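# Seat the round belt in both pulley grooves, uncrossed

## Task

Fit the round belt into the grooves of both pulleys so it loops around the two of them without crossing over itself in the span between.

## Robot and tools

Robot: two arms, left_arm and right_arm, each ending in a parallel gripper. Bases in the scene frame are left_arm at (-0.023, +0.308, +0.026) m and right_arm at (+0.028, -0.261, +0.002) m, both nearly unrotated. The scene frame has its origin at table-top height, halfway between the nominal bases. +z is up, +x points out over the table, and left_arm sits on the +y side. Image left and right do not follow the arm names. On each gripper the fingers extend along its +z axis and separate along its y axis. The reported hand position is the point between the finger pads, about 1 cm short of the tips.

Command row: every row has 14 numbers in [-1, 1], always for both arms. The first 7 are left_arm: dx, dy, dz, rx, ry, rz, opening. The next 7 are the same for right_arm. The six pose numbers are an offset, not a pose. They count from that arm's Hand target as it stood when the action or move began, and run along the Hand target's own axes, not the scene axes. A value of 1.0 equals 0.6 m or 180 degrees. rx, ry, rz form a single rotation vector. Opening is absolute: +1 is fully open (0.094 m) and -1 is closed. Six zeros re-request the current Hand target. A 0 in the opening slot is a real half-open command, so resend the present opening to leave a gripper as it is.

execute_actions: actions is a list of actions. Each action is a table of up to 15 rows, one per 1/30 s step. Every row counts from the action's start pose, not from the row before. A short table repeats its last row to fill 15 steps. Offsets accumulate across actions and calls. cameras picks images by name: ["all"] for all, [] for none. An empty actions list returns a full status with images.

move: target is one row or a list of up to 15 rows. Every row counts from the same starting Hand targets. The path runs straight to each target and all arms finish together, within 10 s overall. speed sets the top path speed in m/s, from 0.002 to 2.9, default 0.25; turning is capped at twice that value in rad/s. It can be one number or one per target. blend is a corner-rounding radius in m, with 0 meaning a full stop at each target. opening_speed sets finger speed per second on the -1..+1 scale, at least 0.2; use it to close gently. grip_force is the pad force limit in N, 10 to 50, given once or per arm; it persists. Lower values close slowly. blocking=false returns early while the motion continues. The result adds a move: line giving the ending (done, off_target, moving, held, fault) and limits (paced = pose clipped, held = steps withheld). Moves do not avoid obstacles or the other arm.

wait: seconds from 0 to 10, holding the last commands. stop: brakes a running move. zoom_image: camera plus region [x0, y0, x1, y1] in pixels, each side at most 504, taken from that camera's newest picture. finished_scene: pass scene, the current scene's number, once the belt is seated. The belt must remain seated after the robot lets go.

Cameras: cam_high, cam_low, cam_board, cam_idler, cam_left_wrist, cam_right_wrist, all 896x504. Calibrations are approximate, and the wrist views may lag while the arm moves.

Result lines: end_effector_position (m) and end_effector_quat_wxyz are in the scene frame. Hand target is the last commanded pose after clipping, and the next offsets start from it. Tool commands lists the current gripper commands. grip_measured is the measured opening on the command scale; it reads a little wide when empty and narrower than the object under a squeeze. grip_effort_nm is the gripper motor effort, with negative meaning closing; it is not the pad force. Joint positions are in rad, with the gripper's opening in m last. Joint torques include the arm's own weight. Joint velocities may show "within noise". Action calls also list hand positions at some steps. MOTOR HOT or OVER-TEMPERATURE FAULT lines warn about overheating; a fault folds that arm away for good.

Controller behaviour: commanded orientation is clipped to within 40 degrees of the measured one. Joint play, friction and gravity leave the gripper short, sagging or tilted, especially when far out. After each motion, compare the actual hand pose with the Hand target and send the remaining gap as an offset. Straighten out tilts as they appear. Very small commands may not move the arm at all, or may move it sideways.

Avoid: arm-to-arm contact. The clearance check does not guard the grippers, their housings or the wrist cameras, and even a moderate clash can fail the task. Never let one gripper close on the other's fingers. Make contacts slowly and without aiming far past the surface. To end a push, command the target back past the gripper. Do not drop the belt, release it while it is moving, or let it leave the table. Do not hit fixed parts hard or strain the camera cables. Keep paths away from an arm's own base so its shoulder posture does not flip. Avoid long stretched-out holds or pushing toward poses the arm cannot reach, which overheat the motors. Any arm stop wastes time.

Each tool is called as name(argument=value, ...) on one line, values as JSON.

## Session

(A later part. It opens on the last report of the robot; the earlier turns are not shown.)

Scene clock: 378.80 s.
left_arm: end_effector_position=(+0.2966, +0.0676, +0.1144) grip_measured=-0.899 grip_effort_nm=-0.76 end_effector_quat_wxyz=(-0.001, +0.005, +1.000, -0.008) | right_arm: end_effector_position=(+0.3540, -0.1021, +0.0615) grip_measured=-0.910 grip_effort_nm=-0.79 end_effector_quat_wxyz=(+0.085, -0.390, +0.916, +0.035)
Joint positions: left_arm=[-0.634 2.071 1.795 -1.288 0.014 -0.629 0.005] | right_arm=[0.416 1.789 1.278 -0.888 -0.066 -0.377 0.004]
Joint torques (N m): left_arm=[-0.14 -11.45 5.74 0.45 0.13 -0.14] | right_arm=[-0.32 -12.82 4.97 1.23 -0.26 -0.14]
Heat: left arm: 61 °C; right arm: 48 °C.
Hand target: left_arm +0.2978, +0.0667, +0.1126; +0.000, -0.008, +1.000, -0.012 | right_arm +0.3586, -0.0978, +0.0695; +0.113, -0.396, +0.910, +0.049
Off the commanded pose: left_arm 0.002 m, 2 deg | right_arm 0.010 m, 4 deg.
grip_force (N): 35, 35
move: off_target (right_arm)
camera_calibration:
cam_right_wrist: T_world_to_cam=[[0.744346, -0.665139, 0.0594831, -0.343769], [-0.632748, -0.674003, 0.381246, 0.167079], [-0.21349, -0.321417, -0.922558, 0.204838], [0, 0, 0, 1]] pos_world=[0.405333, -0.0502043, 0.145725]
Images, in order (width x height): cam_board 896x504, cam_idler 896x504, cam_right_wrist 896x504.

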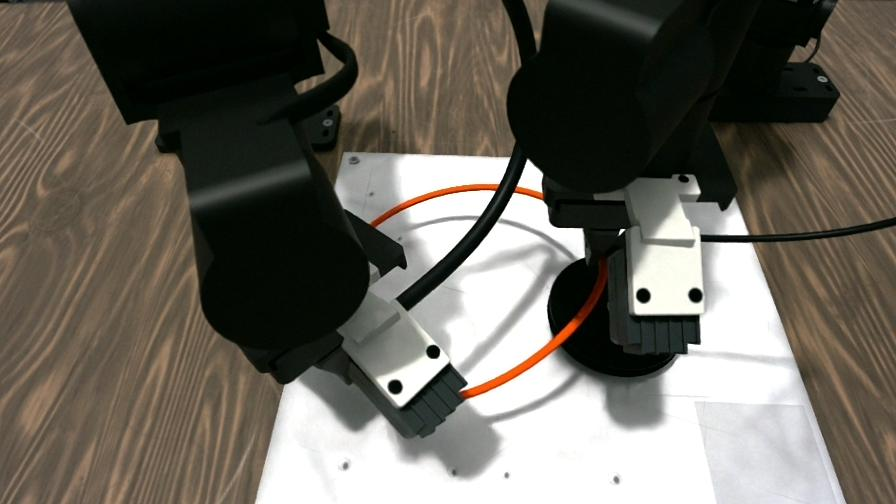

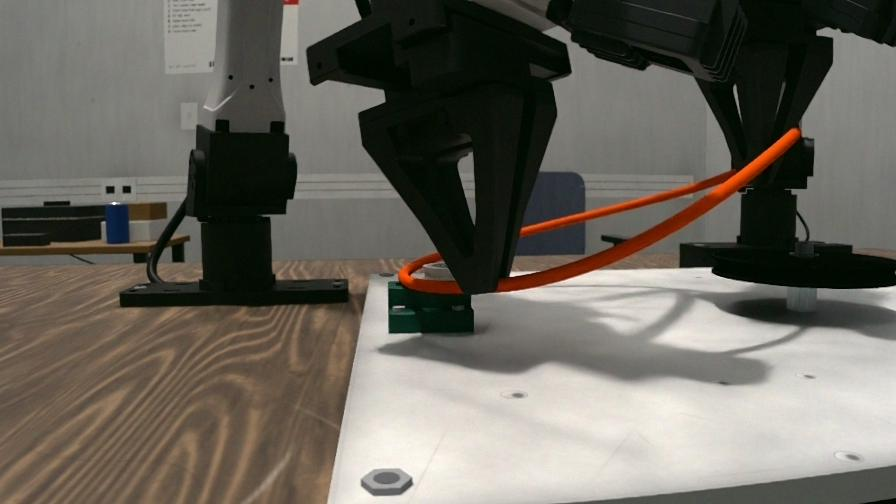

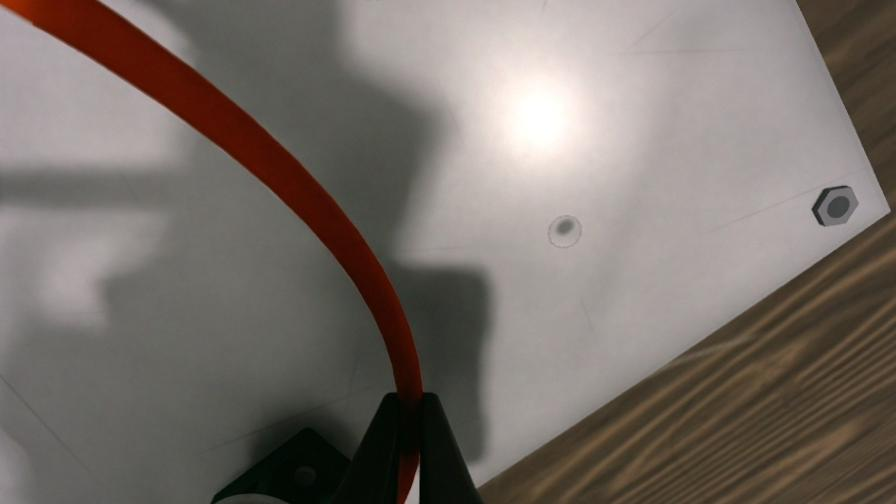

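move(target=[-0.0058,0.05,-0.001,0,0,0,-1,-0.0237,0.0227,0.006,0,0,0,-1], speed=0.1, cameras=["cam_high","cam_board","cam_idler","cam_left_wrist","cam_right_wrist"])

zoom_image(camera="cam_idler", region=[360, 180, 620, 340])

Scene clock: 402.80 s.
left_arm: end_effector_position=(+0.2965, +0.0972, +0.1003) grip_measured=-0.899 grip_effort_nm=-0.76 end_effector_quat_wxyz=(-0.021, -0.011, +1.000, +0.005) | right_arm: end_effector_position=(+0.3475, -0.0886, +0.0616) grip_measured=-0.910 grip_effort_nm=-0.79 end_effector_quat_wxyz=(+0.085, -0.403, +0.910, +0.037)
Joint positions: left_arm=[-0.571 2.054 1.713 -1.271 0.015 -0.598 0.005] | right_arm=[0.457 1.789 1.278 -0.886 -0.066 -0.365 0.004]
Joint torques (N m): left_arm=[0.1 -15.32 4.88 0.5 0.14 0.19] | right_arm=[0.79 -9.94 8.01 1.21 -0.18 0.24]
Heat: left arm: 60 °C; right arm: 50 °C.
Hand target: left_arm +0.3009, +0.0968, +0.1126; +0.000, -0.008, +1.000, -0.012 | right_arm +0.3586, -0.0778, +0.0694; +0.113, -0.396, +0.910, +0.049
Off the commanded pose: left_arm 0.013 m, 3 deg | right_arm 0.017 m, 4 deg.
grip_force (N): 35, 35
move: off_target (left_arm, right_arm)
camera_calibration:
cam_left_wrist: T_world_to_cam=[[0.0788942, -0.996139, 0.0384995, 0.0606922], [-0.8306, -0.0443295, 0.555102, 0.23564], [-0.551252, -0.075772, -0.830891, 0.35145], [0, 0, 0, 1]] pos_world=[0.384672, 0.0975338, 0.158875]
cam_right_wrist: T_world_to_cam=[[0.763469, -0.643255, 0.057767, -0.334573], [-0.612665, -0.693044, 0.37991, 0.163458], [-0.204344, -0.325441, -0.923218, 0.204389], [0, 0, 0, 1]] pos_world=[0.397347, -0.0354157, 0.145924]
Images, in order (width x height): cam_high 896x504, cam_board 896x504, cam_idler 896x504, cam_left_wrist 896x504, cam_right_wrist 896x504.

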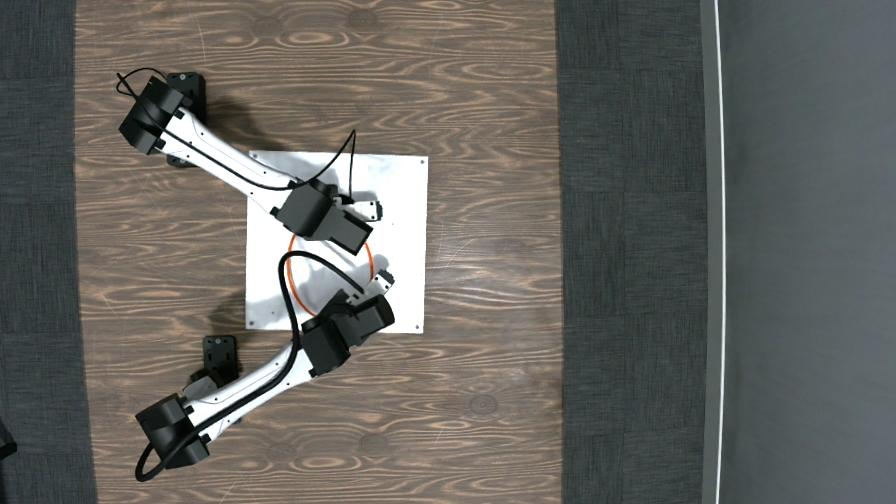

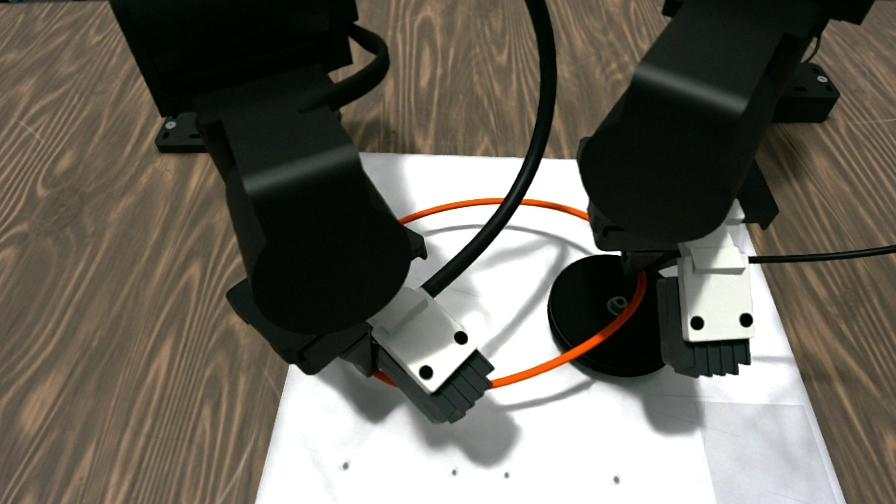

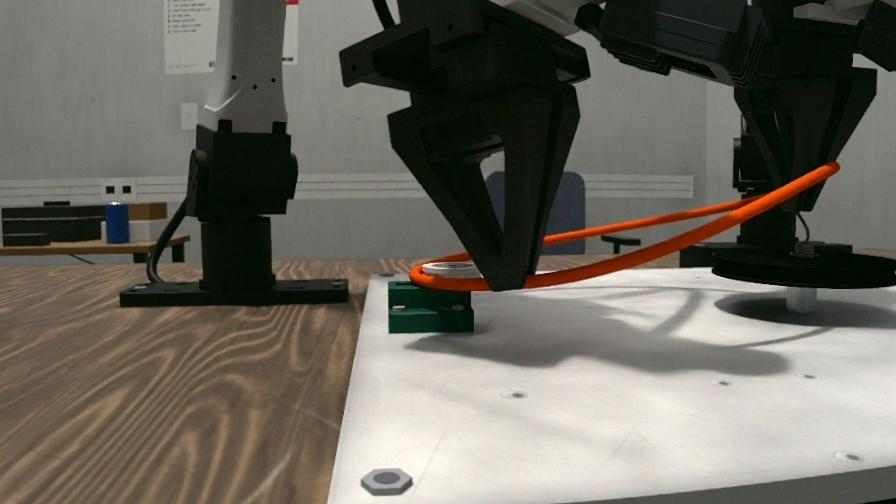

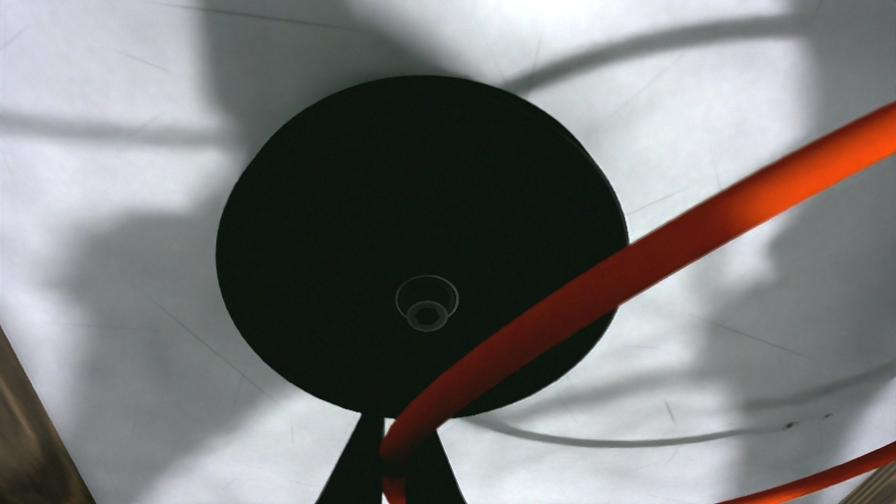

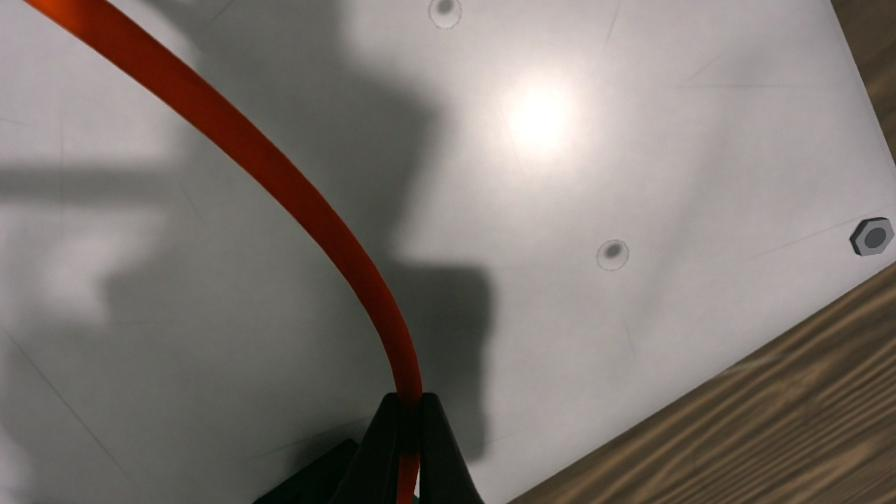

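Scaled by 1.938 from the camera's 896x504 image, which has a finer 1280x720 frame.

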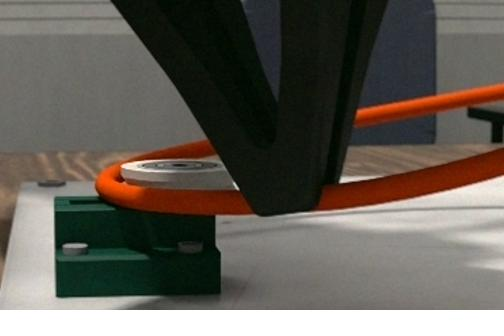

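move(target=[-0.0177,0.0577,-0.0147,0,0,0,-1,-0.0098,0.0185,0.0023,0,0,0,-1], speed=0.1, cameras=["cam_high","cam_idler","cam_left_wrist","cam_right_wrist"])

zoom_image(camera="cam_idler", region=[360, 180, 620, 340])

Scene clock: 421.23 s.
left_arm: end_effector_position=(+0.3096, +0.1257, +0.1086) grip_measured=-0.899 grip_effort_nm=-0.77 end_effector_quat_wxyz=(-0.018, -0.009, +1.000, -0.009) | right_arm: end_effector_position=(+0.3445, -0.0757, +0.0623) grip_measured=-0.910 grip_effort_nm=-0.79 end_effector_quat_wxyz=(+0.091, -0.405, +0.909, +0.040)
Joint positions: left_arm=[-0.481 2.018 1.694 -1.27 0.032 -0.505 0.005] | right_arm=[0.492 1.789 1.278 -0.871 -0.066 -0.334 0.004]
Joint torques (N m): left_arm=[0.54 -15.02 4.88 0.3 -0.03 0.24] | right_arm=[1.05 -9.29 8.72 1.12 -0.1 0.3]
Heat: left arm: 66 °C; right arm: 48 °C.
Hand target: left_arm +0.3110, +0.1317, +0.1206; +0.000, -0.008, +1.000, -0.012 | right_arm +0.3546, -0.0658, +0.0695; +0.113, -0.396, +0.910, +0.049
Off the commanded pose: left_arm 0.014 m, 2 deg | right_arm 0.016 m, 3 deg.
grip_force (N): 35, 35
move: off_target (left_arm, right_arm)
camera_calibration:
cam_left_wrist: T_world_to_cam=[[0.0751285, -0.994972, 0.0662288, 0.0858117], [-0.834715, -0.0264146, 0.550049, 0.242792], [-0.545534, -0.0966064, -0.832502, 0.368747], [0, 0, 0, 1]] pos_world=[0.397379, 0.127417, 0.167752]
cam_right_wrist: T_world_to_cam=[[0.766131, -0.640083, 0.0577667, -0.324757], [-0.612661, -0.700233, 0.366498, 0.170687], [-0.194139, -0.316177, -0.928624, 0.206128], [0, 0, 0, 1]] pos_world=[0.393397, -0.0231779, 0.147619]
Images, in order (width x height): cam_high 896x504, cam_idler 896x504, cam_left_wrist 896x504, cam_right_wrist 896x504.

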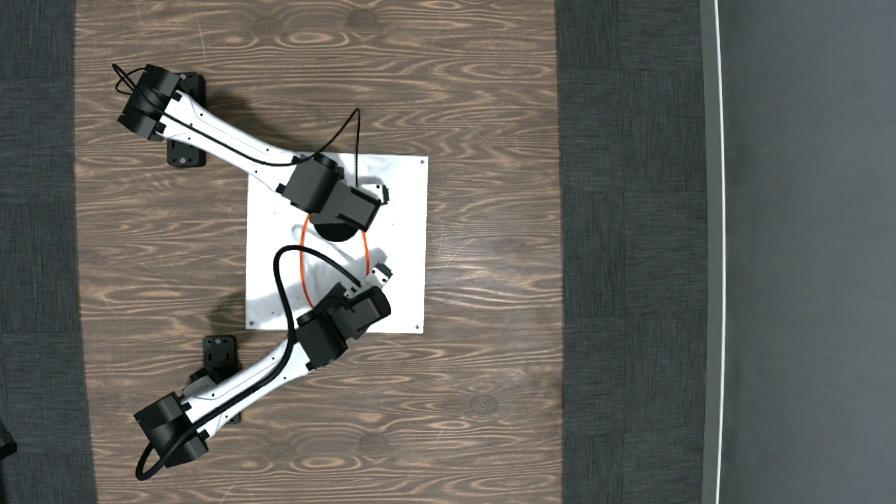

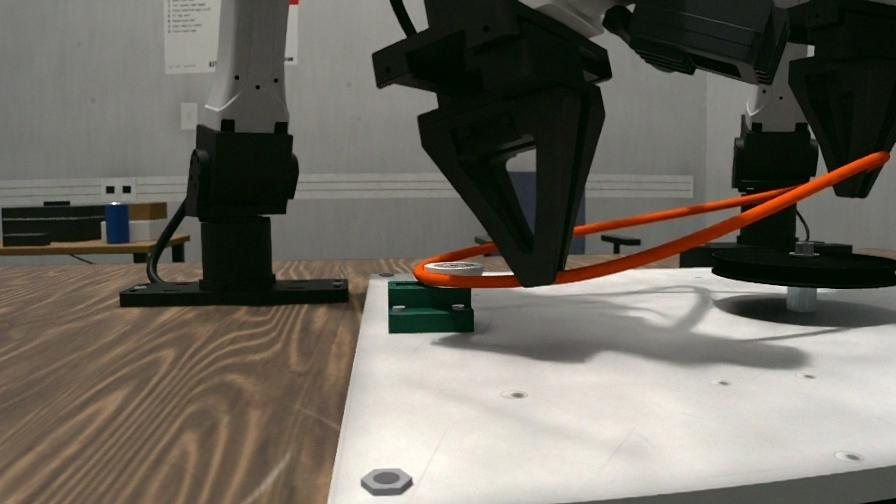

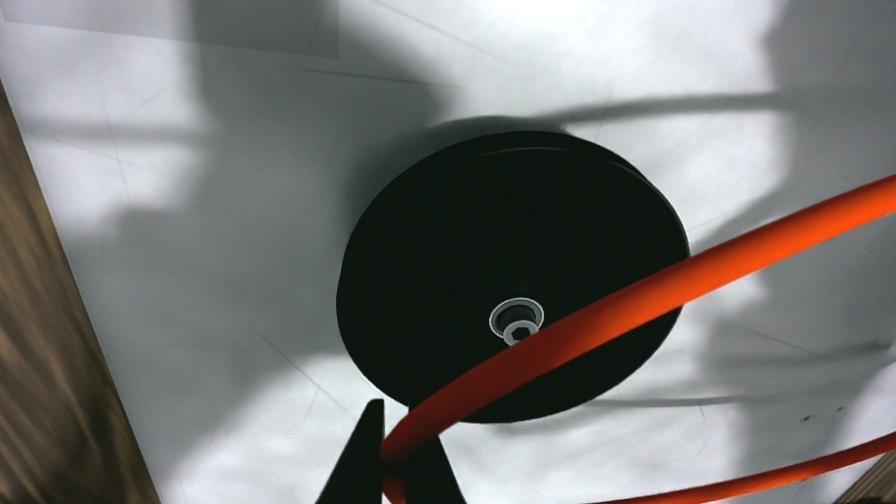

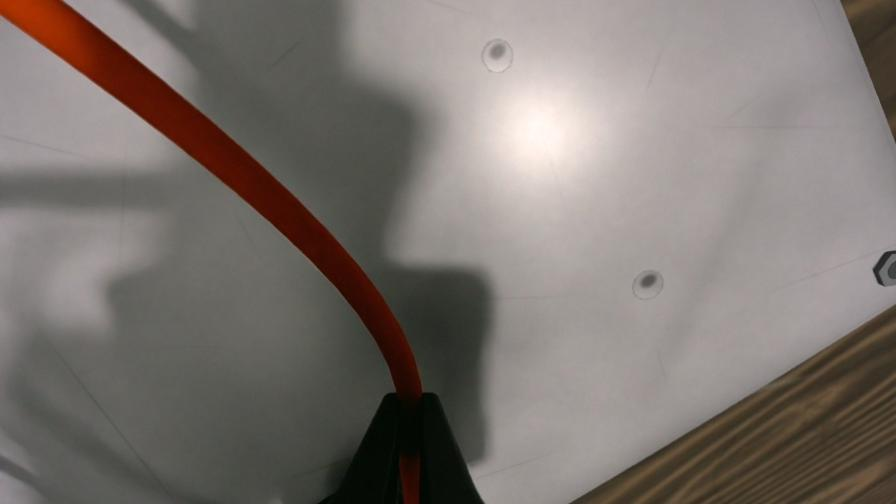

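Scaled by 1.938 from the camera's 896x504 image, which has a finer 1280x720 frame.

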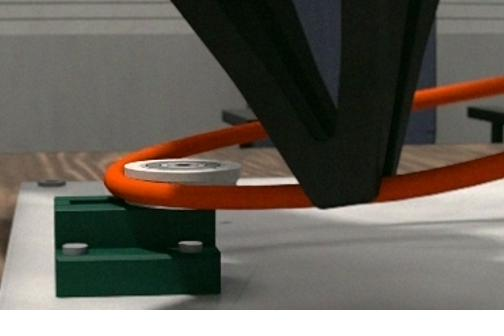

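move(target=[0,0,0,0,0,0,-1,0,0,0,0,0,0,-0.3], opening_speed=0.8, cameras=["cam_high","cam_board","cam_idler","cam_left_wrist"])

zoom_image(camera="cam_idler", region=[360, 180, 620, 340])

Scene clock: 454.03 s.
left_arm: end_effector_position=(+0.3096, +0.1257, +0.1086) grip_measured=-0.899 grip_effort_nm=-0.76 end_effector_quat_wxyz=(-0.018, -0.009, +1.000, -0.009) | right_arm: end_effector_position=(+0.3445, -0.0757, +0.0623) grip_measured=-0.303 grip_effort_nm=0.12 end_effector_quat_wxyz=(+0.091, -0.397, +0.912, +0.041)
Joint positions: left_arm=[-0.481 2.018 1.694 -1.27 0.032 -0.505 0.005] | right_arm=[0.492 1.789 1.278 -0.871 -0.066 -0.317 0.033]
Joint torques (N m): left_arm=[0.49 -14.93 4.74 0.32 0.02 0.22] | right_arm=[0.94 -9.29 8.72 1.12 -0.09 0.21]
Heat: left arm: 61 °C; right arm: 46 °C.
Hand target: left_arm +0.3110, +0.1317, +0.1206; +0.000, -0.008, +1.000, -0.012 | right_arm +0.3546, -0.0658, +0.0695; +0.113, -0.396, +0.910, +0.049
Off the commanded pose: left_arm 0.013 m, 2 deg | right_arm 0.016 m, 3 deg.
grip_force (N): 35, 35
move: off_target (left_arm, right_arm)
camera_calibration:
cam_left_wrist: T_world_to_cam=[[0.0751285, -0.994972, 0.0662288, 0.0858117], [-0.834715, -0.0264146, 0.550049, 0.242792], [-0.545534, -0.0966064, -0.832502, 0.368747], [0, 0, 0, 1]] pos_world=[0.397379, 0.127417, 0.167752]
Images, in order (width x height): cam_high 896x504, cam_board 896x504, cam_idler 896x504, cam_left_wrist 896x504.

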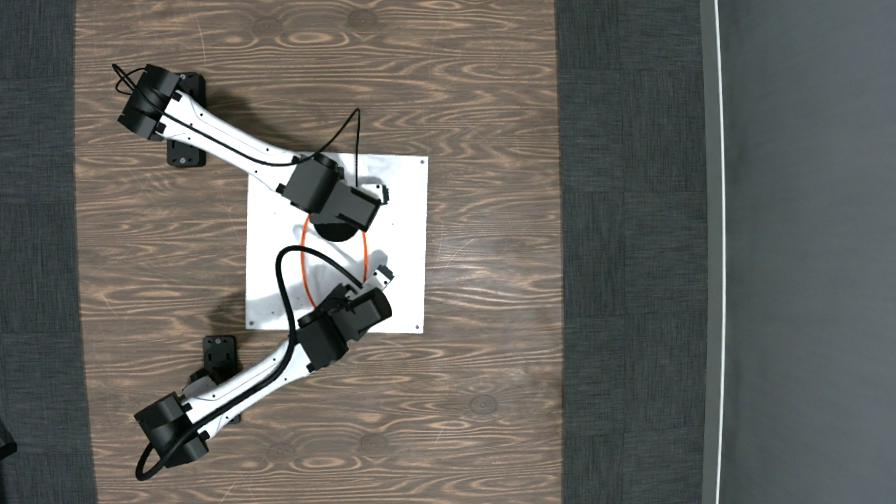

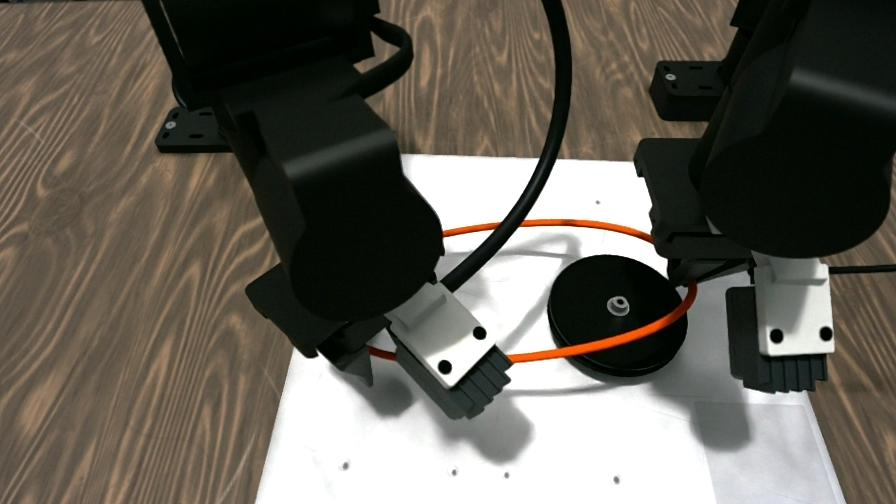

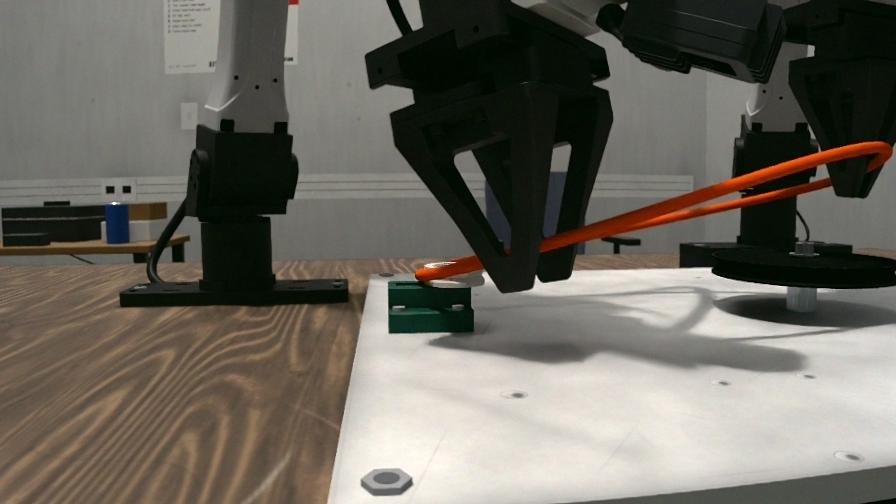

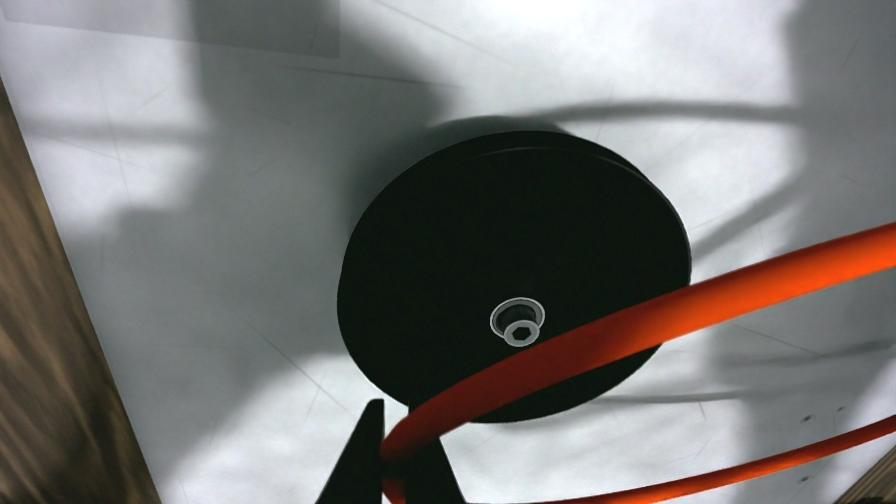

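Scaled by 1.938 from the camera's 896x504 image, which has a finer 1280x720 frame.

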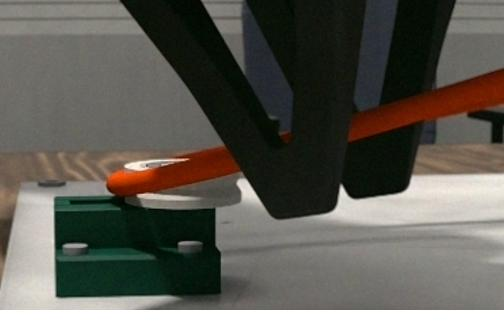

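move(target=[-0.0009,0.0538,-0.0013,0,0,0,-1,-0.0245,0,-0.097,0,0,0,-0.3], speed=0.1, cameras=["cam_high","cam_board","cam_idler","cam_left_wrist"])

zoom_image(camera="cam_idler", region=[360, 180, 620, 340])

Scene clock: 473.47 s.
left_arm: end_effector_position=(+0.3113, +0.1482, +0.1090) grip_measured=-0.899 grip_effort_nm=-0.76 end_effector_quat_wxyz=(-0.015, -0.004, +1.000, -0.025) | right_arm: end_effector_position=(+0.3575, -0.0677, +0.1136) grip_measured=-0.303 grip_effort_nm=0.12 end_effector_quat_wxyz=(+0.105, -0.398, +0.910, +0.042)
Joint positions: left_arm=[-0.413 1.966 1.62 -1.231 0.058 -0.428 0.005] | right_arm=[0.494 1.789 1.479 -1.044 -0.066 -0.317 0.033]
Joint torques (N m): left_arm=[1.32 -14.42 4.92 0.27 -0.18 0.21] | right_arm=[0.68 -12.46 9.01 0.57 -0.09 0.21]
Heat: left arm: 62 °C; right arm: 45 °C.
Hand target: left_arm +0.3110, +0.1640, +0.1206; +0.000, -0.008, +1.000, -0.012 | right_arm +0.3546, -0.0657, +0.1295; +0.112, -0.396, +0.910, +0.049
Off the commanded pose: left_arm 0.020 m, 2 deg | right_arm 0.016 m, 1 deg.
grip_force (N): 35, 35
move: off_target (left_arm, right_arm)
camera_calibration:
cam_left_wrist: T_world_to_cam=[[0.0663364, -0.992788, 0.0998619, 0.106818], [-0.83837, -0.00118821, 0.545101, 0.242512], [-0.54105, -0.119881, -0.832402, 0.3742], [0, 0, 0, 1]] pos_world=[0.39869, 0.151196, 0.168624]
Images, in order (width x height): cam_high 896x504, cam_board 896x504, cam_idler 896x504, cam_left_wrist 896x504.

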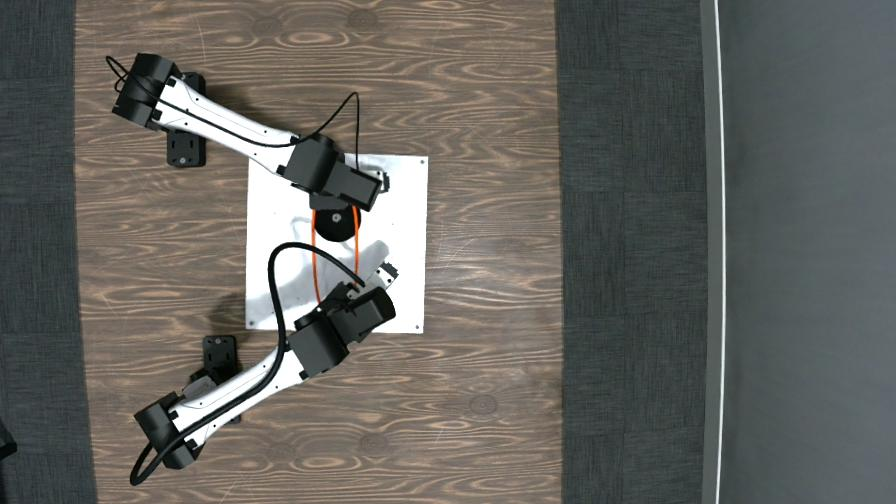

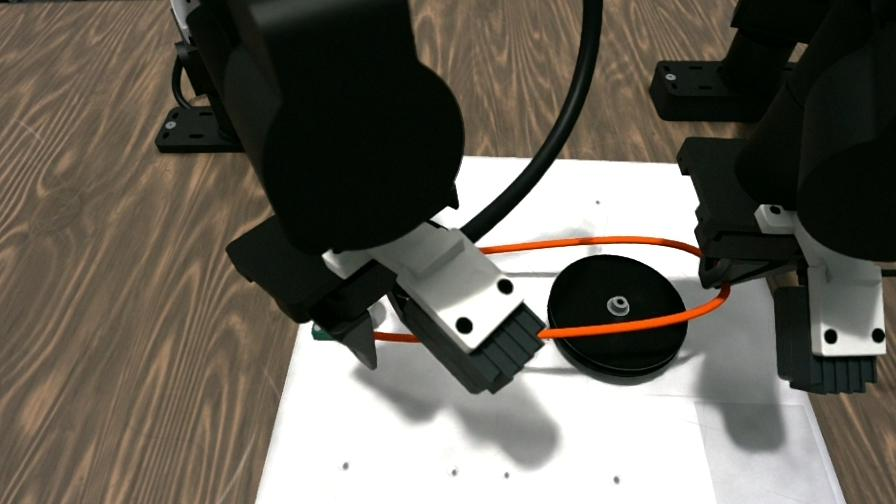

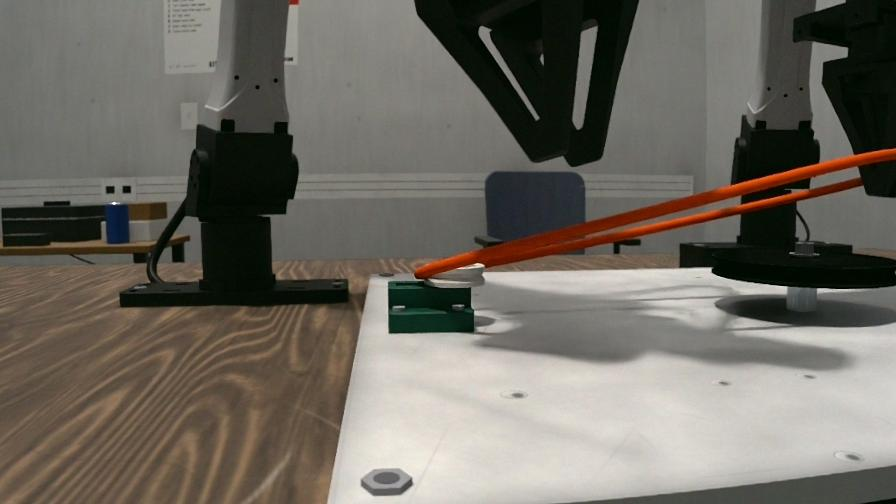

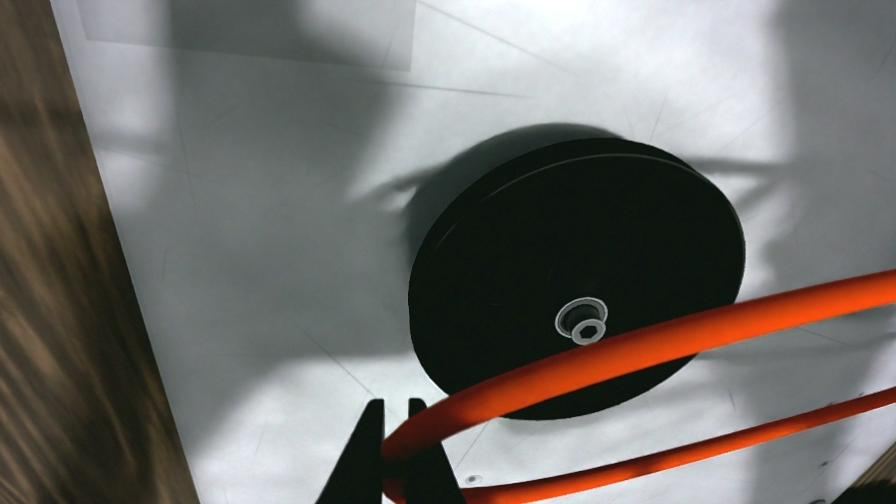

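Scaled by 1.938 from the camera's 896x504 image, which has a finer 1280x720 frame.

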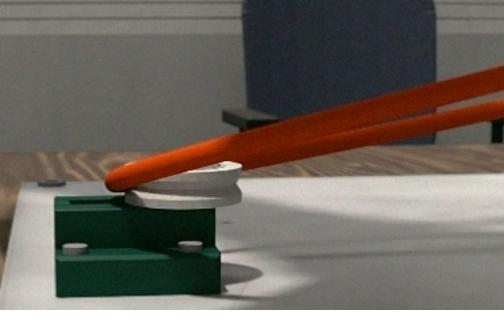

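move(target=[0.0,0.03,0,0,0,0,-1,0,0,0,0,0,0,-0.3], speed=0.1, cameras=["cam_high","cam_board","cam_left_wrist"])

Scene clock: 493.10 s.
left_arm: end_effector_position=(+0.3107, +0.1561, +0.1090) grip_measured=-0.899 grip_effort_nm=-0.77 end_effector_quat_wxyz=(-0.015, +0.002, +0.999, -0.041) | right_arm: end_effector_position=(+0.3575, -0.0677, +0.1136) grip_measured=-0.303 grip_effort_nm=0.12 end_effector_quat_wxyz=(+0.105, -0.398, +0.910, +0.042)
Joint positions: left_arm=[-0.381 1.941 1.585 -1.211 0.087 -0.384 0.005] | right_arm=[0.494 1.789 1.479 -1.044 -0.066 -0.317 0.033]
Joint torques (N m): left_arm=[2.04 -14.31 4.77 0.13 -0.47 0.23] | right_arm=[0.79 -12.48 9.01 0.57 -0.09 0.21]
Heat: left arm: 67 °C; right arm: 48 °C.
Hand target: left_arm +0.3107, +0.1820, +0.1202; +0.000, -0.008, +1.000, -0.012 | right_arm +0.3546, -0.0657, +0.1295; +0.112, -0.396, +0.910, +0.049
Off the commanded pose: left_arm 0.028 m, 4 deg | right_arm 0.016 m, 1 deg.
grip_force (N): 35, 35
move: off_target (left_arm, right_arm)
camera_calibration:
cam_left_wrist: T_world_to_cam=[[0.0549729, -0.989825, 0.131244, 0.114343], [-0.838065, 0.025714, 0.544965, 0.237777], [-0.542794, -0.139949, -0.828124, 0.378067], [0, 0, 0, 1]] pos_world=[0.398199, 0.159975, 0.1685]
Images, in order (width x height): cam_high 896x504, cam_board 896x504, cam_left_wrist 896x504.

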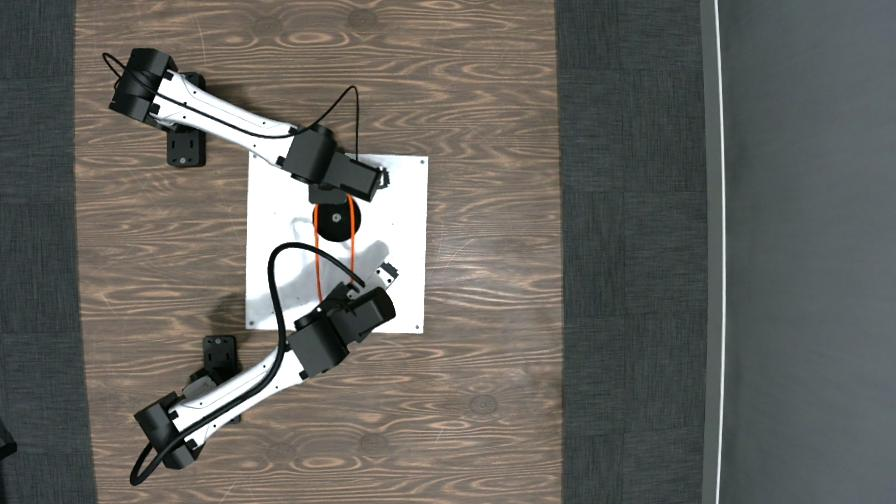

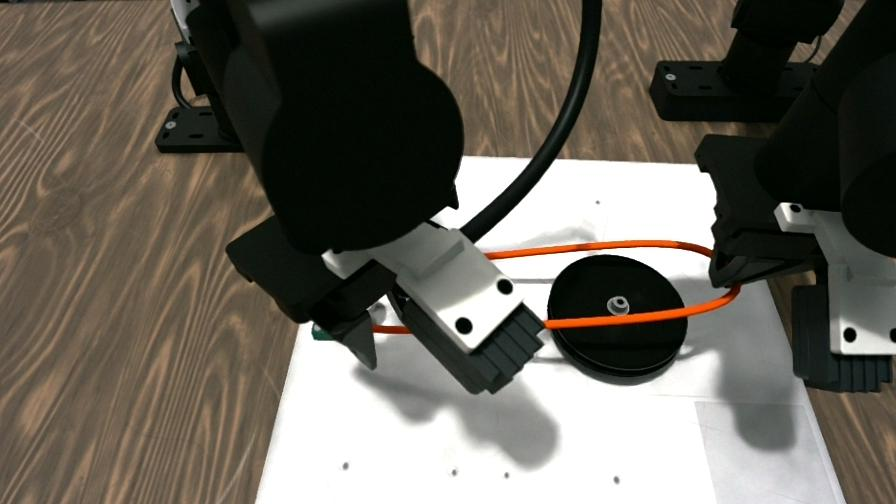

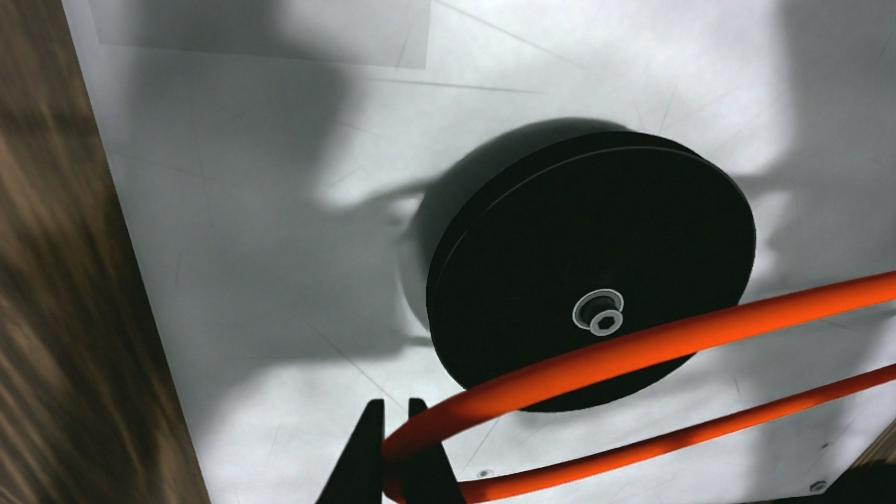

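move(target=[0.0,0.025,0,0.11,0,0,-1,0,0,0,0,0,0,-0.3], speed=0.1, cameras=["cam_board","cam_idler","cam_left_wrist"])

Scene clock: 519.93 s.
left_arm: end_effector_position=(+0.3066, +0.1610, +0.1142) grip_measured=-0.899 grip_effort_nm=-0.77 end_effector_quat_wxyz=(-0.026, +0.006, +0.973, -0.231) | right_arm: end_effector_position=(+0.3575, -0.0677, +0.1136) grip_measured=-0.303 grip_effort_nm=0.12 end_effector_quat_wxyz=(+0.105, -0.398, +0.910, +0.042)
Joint positions: left_arm=[-0.196 1.861 1.425 -1.092 0.468 -0.2 0.005] | right_arm=[0.494 1.789 1.479 -1.044 -0.066 -0.317 0.033]
Joint torques (N m): left_arm=[3.85 -14.27 5.2 0.27 -0.54 0.2] | right_arm=[0.79 -12.48 9.01 0.57 -0.09 0.2]
Heat: left arm: 72 °C; right arm: 50 °C.
Hand target: left_arm +0.3104, +0.1970, +0.1199; +0.001, -0.008, +0.983, -0.183 | right_arm +0.3546, -0.0657, +0.1295; +0.112, -0.396, +0.910, +0.049
Off the commanded pose: left_arm 0.037 m, 7 deg | right_arm 0.016 m, 1 deg.
grip_force (N): 35, 35
move: off_target (left_arm, right_arm)
camera_calibration:
cam_left_wrist: T_world_to_cam=[[0.0583774, -0.868659, 0.491958, 0.0569294], [-0.825492, 0.23512, 0.51311, 0.197408], [-0.561387, -0.436062, -0.703345, 0.419937], [0, 0, 0, 1]] pos_world=[0.395383, 0.186156, 0.166062]
Images, in order (width x height): cam_board 896x504, cam_idler 896x504, cam_left_wrist 896x504.

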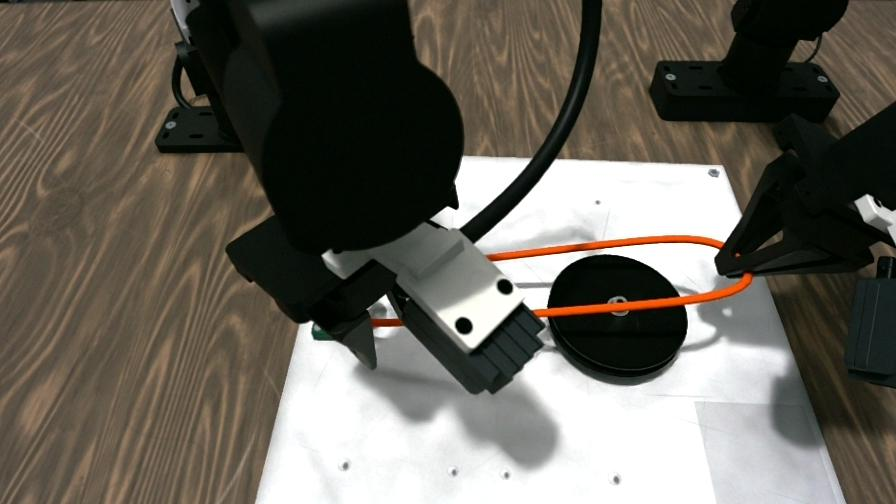

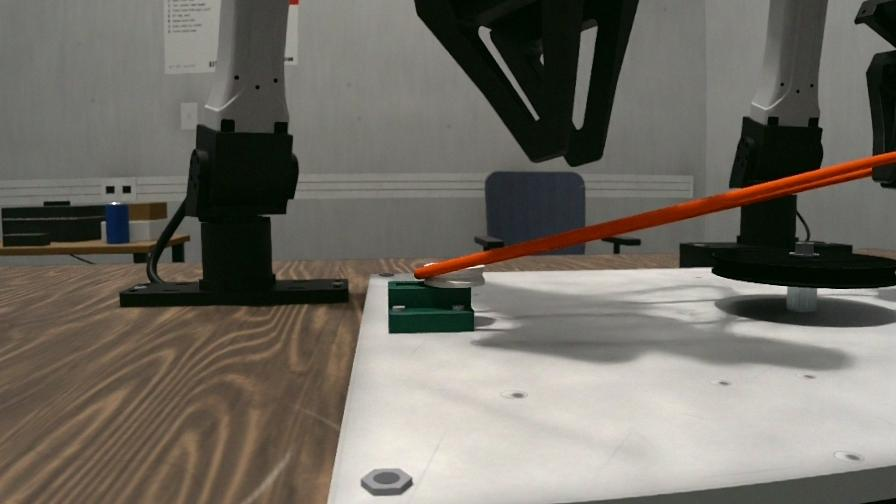

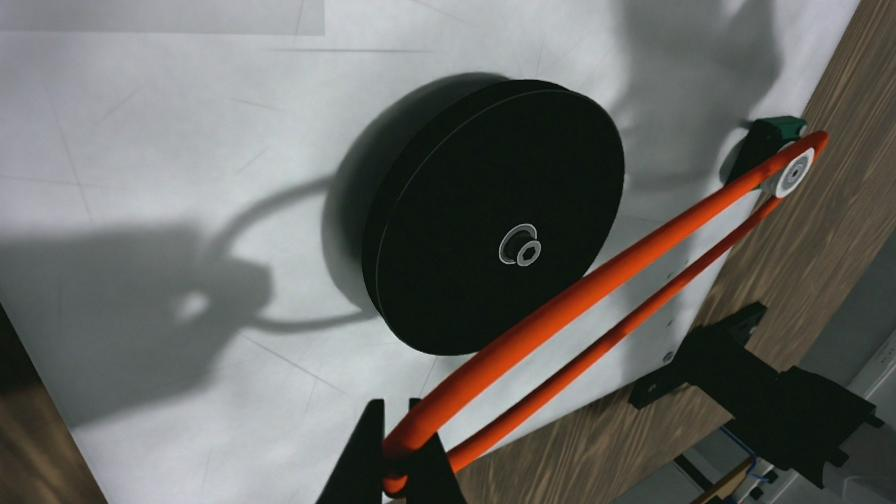

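wait(seconds=0, cameras=["cam_high"])

zoom_image(camera="cam_high", region=[270, 140, 410, 300])

zoom_image(camera="cam_board", region=[520, 200, 800, 400])

Scene clock: 547.10 s.
left_arm: end_effector_position=(+0.3066, +0.1610, +0.1142) grip_measured=-0.899 grip_effort_nm=-0.77 end_effector_quat_wxyz=(-0.026, +0.007, +0.973, -0.231) | right_arm: end_effector_position=(+0.3575, -0.0677, +0.1136) grip_measured=-0.303 grip_effort_nm=0.12 end_effector_quat_wxyz=(+0.105, -0.398, +0.910, +0.042)
Joint positions: left_arm=[-0.196 1.861 1.425 -1.092 0.468 -0.198 0.005] | right_arm=[0.494 1.789 1.479 -1.044 -0.066 -0.317 0.033]
Joint torques (N m): left_arm=[3.7 -14.2 5.37 0.28 -0.52 0.27] | right_arm=[0.79 -12.48 9.01 0.57 -0.09 0.21]
Heat: left arm: 67 °C; right arm: 51 °C.
Hand target: left_arm +0.3104, +0.1970, +0.1199; +0.001, -0.008, +0.983, -0.183 | right_arm +0.3546, -0.0657, +0.1295; +0.112, -0.396, +0.910, +0.049
Tool commands: left_gripper/opening=-1.0 right_gripper/opening=-0.3
Off the commanded pose: left_arm 0.037 m, 7 deg | right_arm 0.016 m, 1 deg.
grip_force (N): 35, 35
Images, in order (width x height): cam_high 896x504.

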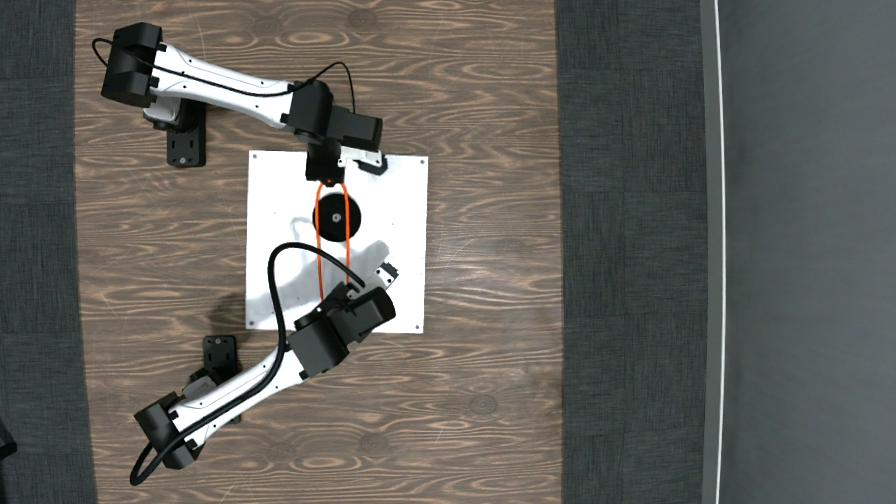

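Scaled by 3.150 from the camera's 896x504 image, which has a finer 1280x720 frame.

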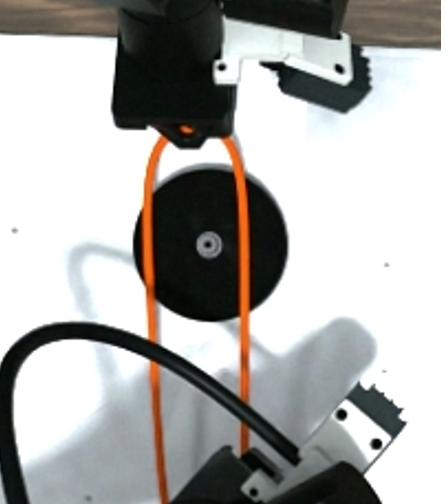

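This scene's latest camera images include none from cam_board. They are from: cam_high. cam_board's image comes with the result of a call that names it in "cameras".


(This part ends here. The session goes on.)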